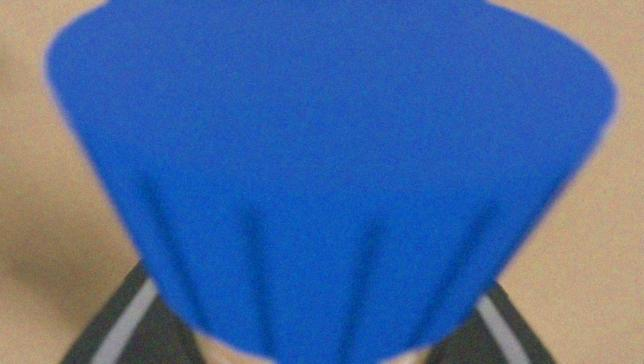

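>>> {"fn": "move", "kwargs": {
  "target": {"side":"right","x":0.26,"y":-0.413,"z":1.2535,"quat_wxyz":[0.5495,-0.4450,-0.4450,0.5495]},
  "min_time_s": 0.5
}}

>>> {"fn": "move", "kwargs": {
  "target": {"side":"right","x":0.30,"y":-0.413,"z":1.2535,"quat_wxyz":[0.5495,-0.4450,-0.4450,0.5495]},
  "min_time_s": 0.5,
  "cameras": ["right_wrist_camera","head_camera"]
}}

Scene clock: 205.30 s.
Joint torques (N m): left_arm=[-8.25 7.96 9.05 5.31 -0.85 -0.76 0.2] | right_arm=[-12.06 0.72 -8.92 2.46 0.6 1.24 0.19]
External joint torques (N m): left_arm=[0.11 0.65 -1.16 0.09 -0.01 0.07 0.18] | right_arm=[-0.92 0.13 1.57 -0.03 -0.01 0.12 0.2]
Wrist force (N): left_arm=[2.3 -3.9 0.3] | right_arm=[3.0 5.5 -0.8]
Wrist torque (N m): left_arm=[0.06 0.28 -0.10] | right_arm=[-0.22 0.06 -0.07]
Wrist force, peak (N): left_arm=[2.6 -4.2 -0.2] | right_arm=[2.9 7.8 -1.4]
move: done
base_odometry: x=+3.354 y=+0.480 heading=+0.177
lidar_m: 0.47 0.50 0.69 1.32 2.11 3.05 5.36 3.00 2.42 1.81 0.68 0.50
base_status: not commanded
joint_positions: torso_squat_rad=+0.350 torso_shift_rad=+0.000 torso_pitch_rad=+0.000 torso_yaw_rad=+0.000 left_shoulder_pitch_rad=-1.236 left_shoulder_roll_rad=+2.088 left_shoulder_yaw_rad=-0.963 left_elbow_rad=-2.168 left_forearm_roll_rad=+0.983 left_wrist_pitch_rad=+0.554 left_hand_roll_rad=-0.421 left_gripper_m=+0.100 right_shoulder_pitch_rad=+1.349 right_shoulder_roll_rad=-1.960 right_shoulder_yaw_rad=-1.008 right_elbow_rad=-2.068 right_forearm_roll_rad=+0.304 right_wrist_pitch_rad=+0.481 right_hand_roll_rad=-0.622 right_gripper_m=+0.055 head_pan_rad=-0.420 head_tilt_rad=+0.380
joint_status: all done
wheel_motors_off: 0
motor_effort: left_wheel=+1(2) right_wheel=+0(2)
contact_limits: left_gripper_m 450 mA; right_gripper_m 450 mA
chest: x=-0.2280 y=-0.0002 z=+1.2475 quat_wxyz=(+1.000, +0.000, +0.000, +0.000) (m; base frame)
left_hand: x=+0.2201 y=+0.3719 z=+1.4201 quat_wxyz=(+0.550, +0.445, -0.445, -0.550) (m; base frame)
right_hand: x=+0.2595 y=-0.4126 z=+1.2534 quat_wxyz=(+0.551, -0.444, -0.443, +0.550) (m; base frame)
right_hand_status: reached (checked arc, planned for 0.5 s): 1 mm and 0.3 deg off.
pictures: none

Scene clock: 206.43 s.
Joint torques (N m): left_arm=[-8.48 8.07 9.21 5.35 -0.89 -0.85 0.29] | right_arm=[-12.8 2.47 -10.63 3.79 0.57 1.33 0.04]
External joint torques (N m): left_arm=[-0.13 0.76 -1 0.12 -0.05 -0.01 0.28] | right_arm=[0.89 0.63 -0.14 0.5 0.06 0.05 0.04]
Wrist force (N): left_arm=[2.5 -3.8 0.3] | right_arm=[3.5 5.6 -0.7]
Wrist torque (N m): left_arm=[0.04 0.31 -0.08] | right_arm=[-0.22 0.16 -0.14]
Wrist force, peak (N): left_arm=[2.4 -4.2 -0.2] | right_arm=[3.4 6.8 -2.0]
move: done
base_odometry: x=+3.354 y=+0.480 heading=+0.177
lidar_m: 0.48 0.50 0.69 1.32 2.10 3.05 5.36 2.99 2.42 1.80 0.68 0.49
base_status: not commanded
joint_positions: torso_squat_rad=+0.350 torso_shift_rad=+0.000 torso_pitch_rad=+0.000 torso_yaw_rad=+0.000 left_shoulder_pitch_rad=-1.236 left_shoulder_roll_rad=+2.088 left_shoulder_yaw_rad=-0.963 left_elbow_rad=-2.168 left_forearm_roll_rad=+0.983 left_wrist_pitch_rad=+0.554 left_hand_roll_rad=-0.421 left_gripper_m=+0.100 right_shoulder_pitch_rad=+1.367 right_shoulder_roll_rad=-2.108 right_shoulder_yaw_rad=-1.017 right_elbow_rad=-1.907 right_forearm_roll_rad=+0.335 right_wrist_pitch_rad=+0.463 right_hand_roll_rad=-0.732 right_gripper_m=+0.055 head_pan_rad=-0.420 head_tilt_rad=+0.380
joint_status: all done
wheel_motors_off: 0
motor_effort: left_wheel=+1(2) right_wheel=-1(2)
contact_limits: left_gripper_m 450 mA; right_gripper_m 450 mA
chest: x=-0.2280 y=-0.0002 z=+1.2475 quat_wxyz=(+1.000, +0.000, +0.000, +0.000) (m; base frame)
left_hand: x=+0.2201 y=+0.3719 z=+1.4201 quat_wxyz=(+0.550, +0.445, -0.445, -0.550) (m; base frame)
right_hand: x=+0.2995 y=-0.4127 z=+1.2534 quat_wxyz=(+0.550, -0.445, -0.444, +0.550) (m; base frame)
right_hand_status: reached (checked arc, planned for 0.5 s): 1 mm and 0.2 deg off.
pictures: head_camera, right_wrist_camera
camera_calibration:
head_camera: T_world_to_cam=[[-0.432334, -0.901377, 0.0246489, -0.120267], [-0.313534, 0.12464, -0.941361, 1.35665], [0.845449, -0.414711, -0.336498, 0.604083], [0, 0, 0, 1]] pos_world=[-0.137362, -0.0269786, 1.48333]
right_wrist_camera: T_world_to_cam=[[-0.00733488, -0.998471, 0.0547972, -0.483386], [-0.66805, -0.0358829, -0.743251, 1.1439], [0.744081, -0.0420589, -0.666765, 0.667575], [0, 0, 0, 1]] pos_world=[0.263907, -0.413523, 1.32181]

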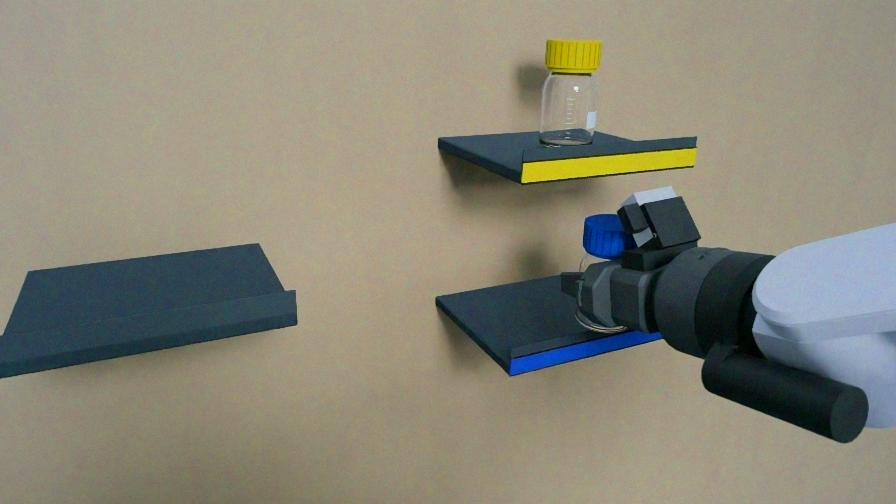

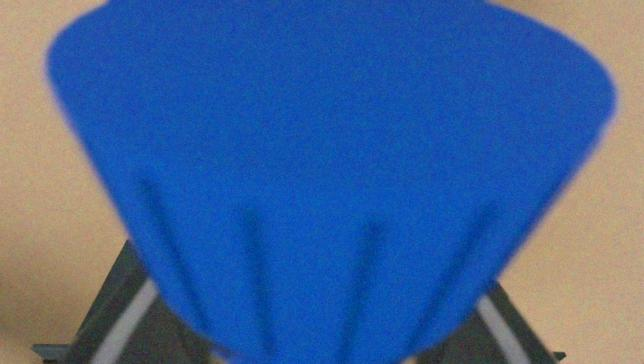

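>>> {"fn": "move", "kwargs": {
  "target": {"side":"right","x":0.335,"y":-0.413,"z":1.2535,"quat_wxyz":[0.5495,-0.4450,-0.4450,0.5495]},
  "min_time_s": 0.5
}}

>>> {"fn": "move", "kwargs": {
  "target": {"side":"right","x":0.363,"y":-0.413,"z":1.2525,"quat_wxyz":[0.5495,-0.4450,-0.4450,0.5495]},
  "min_time_s": 0.5
}}

>>> {"fn": "move", "kwargs": {
  "target": {"side":"right","x":0.363,"y":-0.413,"z":1.24,"quat_wxyz":[0.5495,-0.4450,-0.4450,0.5495]},
  "min_time_s": 0.5,
  "cameras": ["right_wrist_camera","head_camera"]
}}

Scene clock: 208.30 s.
Joint torques (N m): left_arm=[-8.65 8.43 9.23 5.53 -0.74 -0.87 0.29] | right_arm=[-14.71 3.98 -10.44 4.11 0.64 1.49 -0.13]
External joint torques (N m): left_arm=[-0.3 1.12 -0.98 0.31 0.1 -0.03 0.27] | right_arm=[1.12 0.84 -0.14 0.14 0.24 0.08 -0.12]
Wrist force (N): left_arm=[2.2 -3.9 -0.1] | right_arm=[2.3 6.4 -0.3]
Wrist torque (N m): left_arm=[0.06 0.24 -0.08] | right_arm=[-0.25 0.05 -0.13]
Wrist force, peak (N): left_arm=[2.6 -4.1 0.1] | right_arm=[4.2 6.4 -1.6]
move: done
base_odometry: x=+3.354 y=+0.480 heading=+0.177
lidar_m: 0.48 0.50 0.70 1.33 2.11 3.05 5.36 2.99 2.42 1.79 0.68 0.50
base_status: not commanded
joint_positions: torso_squat_rad=+0.350 torso_shift_rad=+0.000 torso_pitch_rad=+0.000 torso_yaw_rad=+0.000 left_shoulder_pitch_rad=-1.236 left_shoulder_roll_rad=+2.088 left_shoulder_yaw_rad=-0.963 left_elbow_rad=-2.168 left_forearm_roll_rad=+0.983 left_wrist_pitch_rad=+0.554 left_hand_roll_rad=-0.421 left_gripper_m=+0.100 right_shoulder_pitch_rad=+1.396 right_shoulder_roll_rad=-2.233 right_shoulder_yaw_rad=-1.036 right_elbow_rad=-1.750 right_forearm_roll_rad=+0.362 right_wrist_pitch_rad=+0.428 right_hand_roll_rad=-0.822 right_gripper_m=+0.055 head_pan_rad=-0.420 head_tilt_rad=+0.380
joint_status: all done
wheel_motors_off: 0
motor_effort: left_wheel=+1(2) right_wheel=-1(2)
contact_limits: left_gripper_m 450 mA; right_gripper_m 450 mA
chest: x=-0.2280 y=-0.0002 z=+1.2475 quat_wxyz=(+1.000, +0.000, +0.000, +0.000) (m; base frame)
left_hand: x=+0.2201 y=+0.3719 z=+1.4201 quat_wxyz=(+0.550, +0.445, -0.445, -0.550) (m; base frame)
right_hand: x=+0.3346 y=-0.4129 z=+1.2533 quat_wxyz=(+0.550, -0.445, -0.444, +0.550) (m; base frame)
right_hand_status: reached (checked arc, planned for 0.5 s): 0 mm and 0.2 deg off.
pictures: none

Scene clock: 209.47 s.
Joint torques (N m): left_arm=[-8.14 8.02 9.24 5.44 -0.83 -0.94 0.21] | right_arm=[-16.89 5.36 -11.08 4.97 0.57 1.87 0.07]
External joint torques (N m): left_arm=[0.21 0.71 -0.98 0.22 0.01 -0.11 0.19] | right_arm=[0.64 1.02 -1.04 0.48 0.27 0.36 0.07]
Wrist force (N): left_arm=[2.3 -3.5 0.0] | right_arm=[3.3 5.6 -0.9]
Wrist torque (N m): left_arm=[0.00 0.27 -0.09] | right_arm=[-0.15 0.10 -0.10]
Wrist force, peak (N): left_arm=[2.4 -4.1 -0.1] | right_arm=[4.3 7.0 -1.2]
move: done
base_odometry: x=+3.354 y=+0.480 heading=+0.177
lidar_m: 0.48 0.49 0.69 1.32 2.11 3.05 5.36 3.00 2.41 1.79 0.69 0.50
base_status: not commanded
joint_positions: torso_squat_rad=+0.350 torso_shift_rad=+0.000 torso_pitch_rad=+0.000 torso_yaw_rad=+0.000 left_shoulder_pitch_rad=-1.236 left_shoulder_roll_rad=+2.088 left_shoulder_yaw_rad=-0.963 left_elbow_rad=-2.168 left_forearm_roll_rad=+0.983 left_wrist_pitch_rad=+0.554 left_hand_roll_rad=-0.421 left_gripper_m=+0.100 right_shoulder_pitch_rad=+1.432 right_shoulder_roll_rad=-2.331 right_shoulder_yaw_rad=-1.061 right_elbow_rad=-1.611 right_forearm_roll_rad=+0.395 right_wrist_pitch_rad=+0.388 right_hand_roll_rad=-0.897 right_gripper_m=+0.055 head_pan_rad=-0.420 head_tilt_rad=+0.380
joint_status: all done
wheel_motors_off: 0
motor_effort: left_wheel=+1(2) right_wheel=-2(2)
contact_limits: left_gripper_m 450 mA; right_gripper_m 450 mA
chest: x=-0.2280 y=-0.0002 z=+1.2475 quat_wxyz=(+1.000, +0.000, +0.000, +0.000) (m; base frame)
left_hand: x=+0.2201 y=+0.3719 z=+1.4201 quat_wxyz=(+0.550, +0.445, -0.445, -0.550) (m; base frame)
right_hand: x=+0.3627 y=-0.4129 z=+1.2523 quat_wxyz=(+0.550, -0.445, -0.444, +0.550) (m; base frame)
right_hand_status: reached (checked arc, planned for 0.5 s): 0 mm and 0.1 deg off.
pictures: none

Scene clock: 210.30 s.
Joint torques (N m): left_arm=[-8.57 8.28 9.46 5.26 -0.81 -0.85 0.39] | right_arm=[-17.13 4.41 -10.68 4.86 0.34 2.05 -0.16]
External joint torques (N m): left_arm=[-0.22 0.97 -0.76 0.04 0.03 -0.01 0.38] | right_arm=[0.51 -0.63 -0.71 0.49 0.04 0.5 -0.16]
Wrist force (N): left_arm=[2.3 -3.8 0.1] | right_arm=[2.7 6.0 -0.1]
Wrist torque (N m): left_arm=[0.01 0.29 -0.09] | right_arm=[-0.23 0.07 -0.13]
Wrist force, peak (N): left_arm=[2.4 -4.1 0.1] | right_arm=[3.6 6.8 -1.0]
move: done
base_odometry: x=+3.354 y=+0.480 heading=+0.177
lidar_m: 0.48 0.50 0.69 1.32 2.10 3.05 5.36 3.00 2.41 1.79 0.67 0.49
base_status: not commanded
joint_positions: torso_squat_rad=+0.350 torso_shift_rad=+0.000 torso_pitch_rad=+0.000 torso_yaw_rad=+0.000 left_shoulder_pitch_rad=-1.236 left_shoulder_roll_rad=+2.088 left_shoulder_yaw_rad=-0.963 left_elbow_rad=-2.168 left_forearm_roll_rad=+0.983 left_wrist_pitch_rad=+0.554 left_hand_roll_rad=-0.421 left_gripper_m=+0.100 right_shoulder_pitch_rad=+1.475 right_shoulder_roll_rad=-2.343 right_shoulder_yaw_rad=-1.078 right_elbow_rad=-1.606 right_forearm_roll_rad=+0.437 right_wrist_pitch_rad=+0.410 right_hand_roll_rad=-0.933 right_gripper_m=+0.055 head_pan_rad=-0.420 head_tilt_rad=+0.380
joint_status: all done
wheel_motors_off: 0
motor_effort: left_wheel=+1(2) right_wheel=-1(2)
contact_limits: left_gripper_m 450 mA; right_gripper_m 450 mA
chest: x=-0.2280 y=-0.0002 z=+1.2475 quat_wxyz=(+1.000, +0.000, +0.000, +0.000) (m; base frame)
left_hand: x=+0.2201 y=+0.3719 z=+1.4201 quat_wxyz=(+0.550, +0.445, -0.445, -0.550) (m; base frame)
right_hand: x=+0.3625 y=-0.4128 z=+1.2399 quat_wxyz=(+0.551, -0.445, -0.444, +0.550) (m; base frame)
right_hand_status: reached (checked arc, planned for 0.5 s): 1 mm and 0.2 deg off.
pictures: head_camera, right_wrist_camera
camera_calibration:
head_camera: T_world_to_cam=[[-0.432334, -0.901377, 0.0246489, -0.120267], [-0.313534, 0.12464, -0.941361, 1.35665], [0.845449, -0.414711, -0.336498, 0.604083], [0, 0, 0, 1]] pos_world=[-0.137362, -0.0269786, 1.48333]
right_wrist_camera: T_world_to_cam=[[-0.00764302, -0.998496, 0.0542863, -0.481531], [-0.668257, -0.0352854, -0.743094, 1.17606], [0.743892, -0.0419567, -0.666982, 0.612221], [0, 0, 0, 1]] pos_world=[0.326806, -0.413622, 1.30841]

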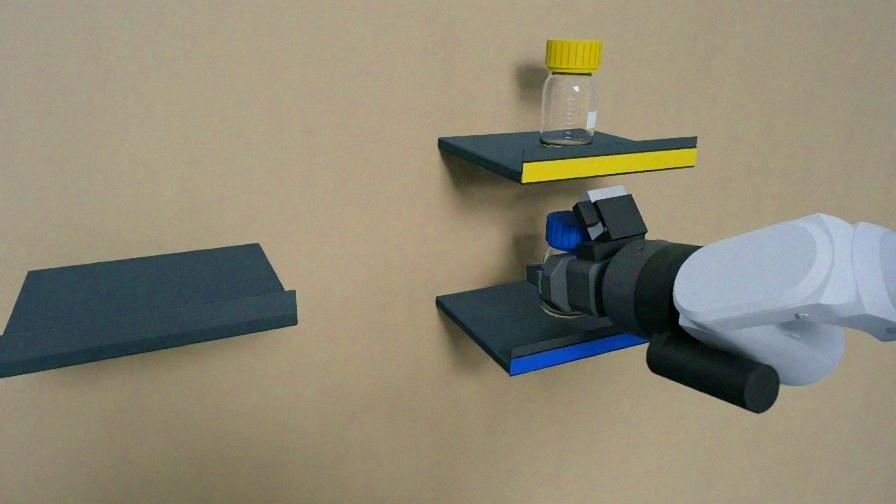

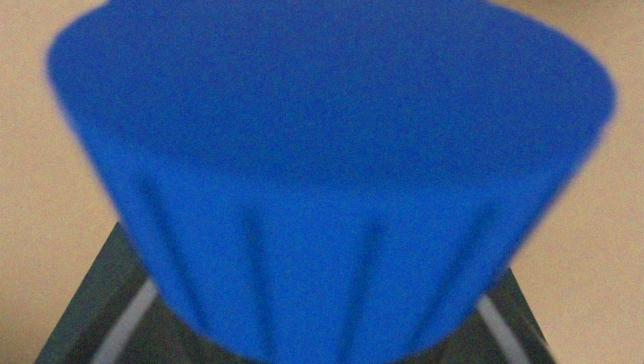

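>>> {"fn": "move", "kwargs": {
  "target": {"side":"right","x":0.363,"y":-0.413,"z":1.233,"quat_wxyz":[0.5495,-0.4450,-0.4450,0.5495]},
  "min_time_s": 0.5
}}

>>> {"fn": "move", "kwargs": {
  "target": {"side":"right","x":0.363,"y":-0.413,"z":1.228,"quat_wxyz":[0.5495,-0.4450,-0.4450,0.5495]},
  "min_time_s": 0.5
}}

Scene clock: 211.50 s.
Joint torques (N m): left_arm=[-8.62 8 9.53 5.34 -0.96 -0.94 0.24] | right_arm=[-16.34 4.76 -10.5 4.72 0.42 2.21 -0.06]
External joint torques (N m): left_arm=[-0.27 0.69 -0.68 0.12 -0.12 -0.1 0.23] | right_arm=[1.38 -0.73 -0.57 0.43 0.12 0.64 -0.06]
Wrist force (N): left_arm=[2.3 -3.7 0.1] | right_arm=[3.0 6.1 -0.8]
Wrist torque (N m): left_arm=[0.04 0.29 -0.09] | right_arm=[-0.27 0.14 -0.10]
Wrist force, peak (N): left_arm=[2.6 -4.1 0.0] | right_arm=[3.0 6.6 -1.2]
move: done
base_odometry: x=+3.354 y=+0.480 heading=+0.177
lidar_m: 0.47 0.50 0.70 1.32 2.11 3.04 5.36 2.99 2.43 1.80 0.68 0.50
base_status: not commanded
joint_positions: torso_squat_rad=+0.350 torso_shift_rad=+0.000 torso_pitch_rad=+0.000 torso_yaw_rad=+0.000 left_shoulder_pitch_rad=-1.236 left_shoulder_roll_rad=+2.088 left_shoulder_yaw_rad=-0.963 left_elbow_rad=-2.168 left_forearm_roll_rad=+0.983 left_wrist_pitch_rad=+0.554 left_hand_roll_rad=-0.421 left_gripper_m=+0.100 right_shoulder_pitch_rad=+1.504 right_shoulder_roll_rad=-2.352 right_shoulder_yaw_rad=-1.090 right_elbow_rad=-1.600 right_forearm_roll_rad=+0.469 right_wrist_pitch_rad=+0.423 right_hand_roll_rad=-0.959 right_gripper_m=+0.055 head_pan_rad=-0.420 head_tilt_rad=+0.380
joint_status: all done
wheel_motors_off: 0
motor_effort: left_wheel=+1(2) right_wheel=+0(2)
contact_limits: left_gripper_m 450 mA; right_gripper_m 450 mA
chest: x=-0.2280 y=-0.0002 z=+1.2475 quat_wxyz=(+1.000, +0.000, +0.000, +0.000) (m; base frame)
left_hand: x=+0.2201 y=+0.3719 z=+1.4201 quat_wxyz=(+0.550, +0.445, -0.445, -0.550) (m; base frame)
right_hand: x=+0.3627 y=-0.4130 z=+1.2329 quat_wxyz=(+0.550, -0.445, -0.444, +0.550) (m; base frame)
right_hand_status: reached (checked arc, planned for 0.5 s): 0 mm and 0.1 deg off.
pictures: none

Scene clock: 212.33 s.
Joint torques (N m): left_arm=[-8.57 8.15 9.26 5.34 -0.89 -0.92 0.16] | right_arm=[-16.8 5.47 -10.33 4.77 0.5 2.09 -0.26]
External joint torques (N m): left_arm=[-0.22 0.84 -0.95 0.11 -0.05 -0.08 0.14] | right_arm=[0.98 -0.33 -0.44 0.52 0.21 0.5 -0.25]
Wrist force (N): left_arm=[2.2 -4.0 0.1] | right_arm=[3.2 6.8 -0.8]
Wrist torque (N m): left_arm=[0.06 0.27 -0.09] | right_arm=[-0.31 0.14 -0.12]
Wrist force, peak (N): left_arm=[2.4 -4.0 0.2] | right_arm=[3.2 6.8 -0.8]
move: done
base_odometry: x=+3.354 y=+0.480 heading=+0.177
lidar_m: 0.48 0.50 0.69 1.33 2.11 3.05 5.36 3.00 2.43 1.81 0.67 0.50
base_status: not commanded
joint_positions: torso_squat_rad=+0.350 torso_shift_rad=+0.000 torso_pitch_rad=+0.000 torso_yaw_rad=+0.000 left_shoulder_pitch_rad=-1.236 left_shoulder_roll_rad=+2.088 left_shoulder_yaw_rad=-0.963 left_elbow_rad=-2.168 left_forearm_roll_rad=+0.983 left_wrist_pitch_rad=+0.554 left_hand_roll_rad=-0.421 left_gripper_m=+0.100 right_shoulder_pitch_rad=+1.524 right_shoulder_roll_rad=-2.358 right_shoulder_yaw_rad=-1.098 right_elbow_rad=-1.596 right_forearm_roll_rad=+0.490 right_wrist_pitch_rad=+0.432 right_hand_roll_rad=-0.976 right_gripper_m=+0.055 head_pan_rad=-0.420 head_tilt_rad=+0.380
joint_status: all done
wheel_motors_off: 0
motor_effort: left_wheel=+1(2) right_wheel=-1(2)
contact_limits: left_gripper_m 450 mA; right_gripper_m 450 mA
chest: x=-0.2280 y=-0.0002 z=+1.2475 quat_wxyz=(+1.000, +0.000, +0.000, +0.000) (m; base frame)
left_hand: x=+0.2201 y=+0.3719 z=+1.4201 quat_wxyz=(+0.550, +0.445, -0.445, -0.550) (m; base frame)
right_hand: x=+0.3628 y=-0.4131 z=+1.2279 quat_wxyz=(+0.550, -0.445, -0.444, +0.550) (m; base frame)
right_hand_status: reached (checked arc, planned for 0.5 s): 0 mm and 0.1 deg off.
pictures: none

>>> {"fn": "move", "kwargs": {
  "target": {"side":"right","x":0.363,"y":-0.413,"z":1.2235,"quat_wxyz":[0.5495,-0.4450,-0.4450,0.5495]},
  "min_time_s": 0.5,
  "cameras": ["head_camera"]
}}

Scene clock: 213.40 s.
Joint torques (N m): left_arm=[-8.69 8.21 9.37 5.47 -0.97 -0.89 0.2] | right_arm=[-16.89 5.1 -10.5 4.75 0.58 2.2 -0.24]
External joint torques (N m): left_arm=[-0.33 0.9 -0.84 0.25 -0.13 -0.05 0.19] | right_arm=[0.93 -0.95 -0.65 0.54 0.29 0.59 -0.23]
Wrist force (N): left_arm=[2.1 -3.8 0.0] | right_arm=[2.4 6.5 -1.4]
Wrist torque (N m): left_arm=[0.05 0.25 -0.09] | right_arm=[-0.28 0.02 -0.10]
Wrist force, peak (N): left_arm=[2.4 -4.1 0.0] | right_arm=[3.2 6.6 -1.7]
move: done
base_odometry: x=+3.354 y=+0.480 heading=+0.177
lidar_m: 0.47 0.49 0.70 1.32 2.11 3.05 5.36 3.00 2.42 1.80 0.68 0.50
base_status: not commanded
joint_positions: torso_squat_rad=+0.350 torso_shift_rad=+0.000 torso_pitch_rad=+0.000 torso_yaw_rad=+0.000 left_shoulder_pitch_rad=-1.236 left_shoulder_roll_rad=+2.088 left_shoulder_yaw_rad=-0.963 left_elbow_rad=-2.168 left_forearm_roll_rad=+0.983 left_wrist_pitch_rad=+0.554 left_hand_roll_rad=-0.421 left_gripper_m=+0.100 right_shoulder_pitch_rad=+1.540 right_shoulder_roll_rad=-2.364 right_shoulder_yaw_rad=-1.103 right_elbow_rad=-1.592 right_forearm_roll_rad=+0.506 right_wrist_pitch_rad=+0.440 right_hand_roll_rad=-0.990 right_gripper_m=+0.055 head_pan_rad=-0.420 head_tilt_rad=+0.380
joint_status: all done
wheel_motors_off: 0
motor_effort: left_wheel=+1(2) right_wheel=-1(2)
contact_limits: left_gripper_m 450 mA; right_gripper_m 450 mA
chest: x=-0.2280 y=-0.0002 z=+1.2475 quat_wxyz=(+1.000, +0.000, +0.000, +0.000) (m; base frame)
left_hand: x=+0.2201 y=+0.3719 z=+1.4201 quat_wxyz=(+0.550, +0.445, -0.445, -0.550) (m; base frame)
right_hand: x=+0.3628 y=-0.4131 z=+1.2234 quat_wxyz=(+0.550, -0.445, -0.445, +0.550) (m; base frame)
right_hand_status: reached (checked arc, planned for 0.5 s): 0 mm and 0.1 deg off.
pictures: head_camera
camera_calibration:
head_camera: T_world_to_cam=[[-0.432334, -0.901377, 0.0246489, -0.120267], [-0.313534, 0.12464, -0.941361, 1.35665], [0.845449, -0.414711, -0.336498, 0.604083], [0, 0, 0, 1]] pos_world=[-0.137362, -0.0269786, 1.48333]

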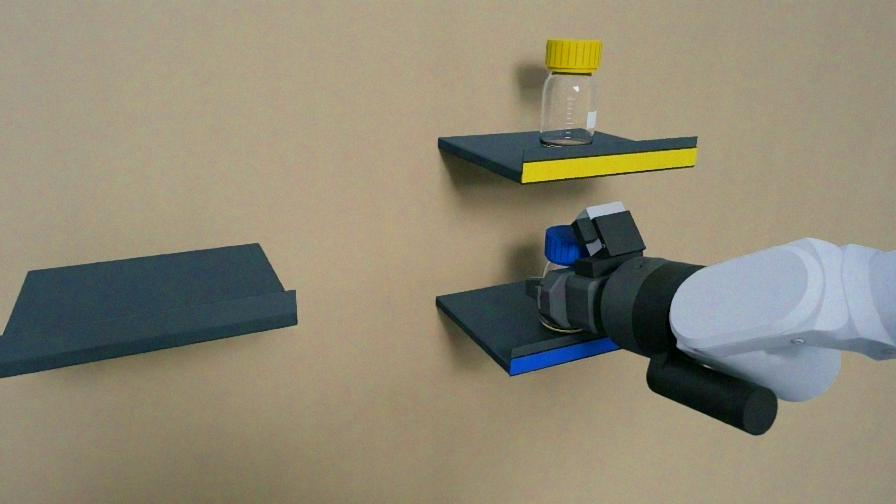

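>>> {"fn": "move", "kwargs": {
  "target": {"side":"right","x":0.363,"y":-0.413,"z":1.2195,"quat_wxyz":[0.5495,-0.4450,-0.4450,0.5495]},
  "min_time_s": 0.5
}}

Scene clock: 214.63 s.
Joint torques (N m): left_arm=[-8.73 8.41 8.9 5.5 -0.78 -0.99 0.25] | right_arm=[-12.34 3.56 -7.39 3.86 -0.02 0.48 0.11]
External joint torques (N m): left_arm=[-0.38 1.11 -1.32 0.28 0.05 -0.15 0.24] | right_arm=[5.56 -2.68 2.44 -0.33 -0.32 -1.15 0.11]
Wrist force (N): left_arm=[2.3 -3.9 0.2] | right_arm=[2.7 -2.3 4.7]
Wrist torque (N m): left_arm=[0.04 0.29 -0.09] | right_arm=[-0.16 -0.03 -0.25]
Wrist force, peak (N): left_arm=[2.3 -4.3 0.0] | right_arm=[3.2 -3.4 6.5]
move: done
base_odometry: x=+3.354 y=+0.480 heading=+0.177
lidar_m: 0.48 0.50 0.70 1.32 2.10 3.05 5.35 3.00 2.42 1.81 0.68 0.50
base_status: not commanded
joint_positions: torso_squat_rad=+0.350 torso_shift_rad=+0.000 torso_pitch_rad=+0.000 torso_yaw_rad=+0.000 left_shoulder_pitch_rad=-1.236 left_shoulder_roll_rad=+2.088 left_shoulder_yaw_rad=-0.963 left_elbow_rad=-2.168 left_forearm_roll_rad=+0.983 left_wrist_pitch_rad=+0.554 left_hand_roll_rad=-0.421 left_gripper_m=+0.100 right_shoulder_pitch_rad=+1.552 right_shoulder_roll_rad=-2.369 right_shoulder_yaw_rad=-1.109 right_elbow_rad=-1.588 right_forearm_roll_rad=+0.520 right_wrist_pitch_rad=+0.448 right_hand_roll_rad=-1.002 right_gripper_m=+0.055 head_pan_rad=-0.420 head_tilt_rad=+0.380
joint_status: all done
wheel_motors_off: 0
motor_effort: left_wheel=+1(2) right_wheel=-1(2)
contact_limits: left_gripper_m 450 mA; right_gripper_m 450 mA
chest: x=-0.2281 y=-0.0002 z=+1.2475 quat_wxyz=(+1.000, +0.000, +0.000, +0.000) (m; base frame)
left_hand: x=+0.2200 y=+0.3719 z=+1.4202 quat_wxyz=(+0.550, +0.445, -0.445, -0.550) (m; base frame)
right_hand: x=+0.3630 y=-0.4131 z=+1.2207 quat_wxyz=(+0.549, -0.446, -0.445, +0.549) (m; base frame)
right_hand_status: reached (checked arc, planned for 0.5 s): 1 mm and 0.1 deg off.
pictures: none


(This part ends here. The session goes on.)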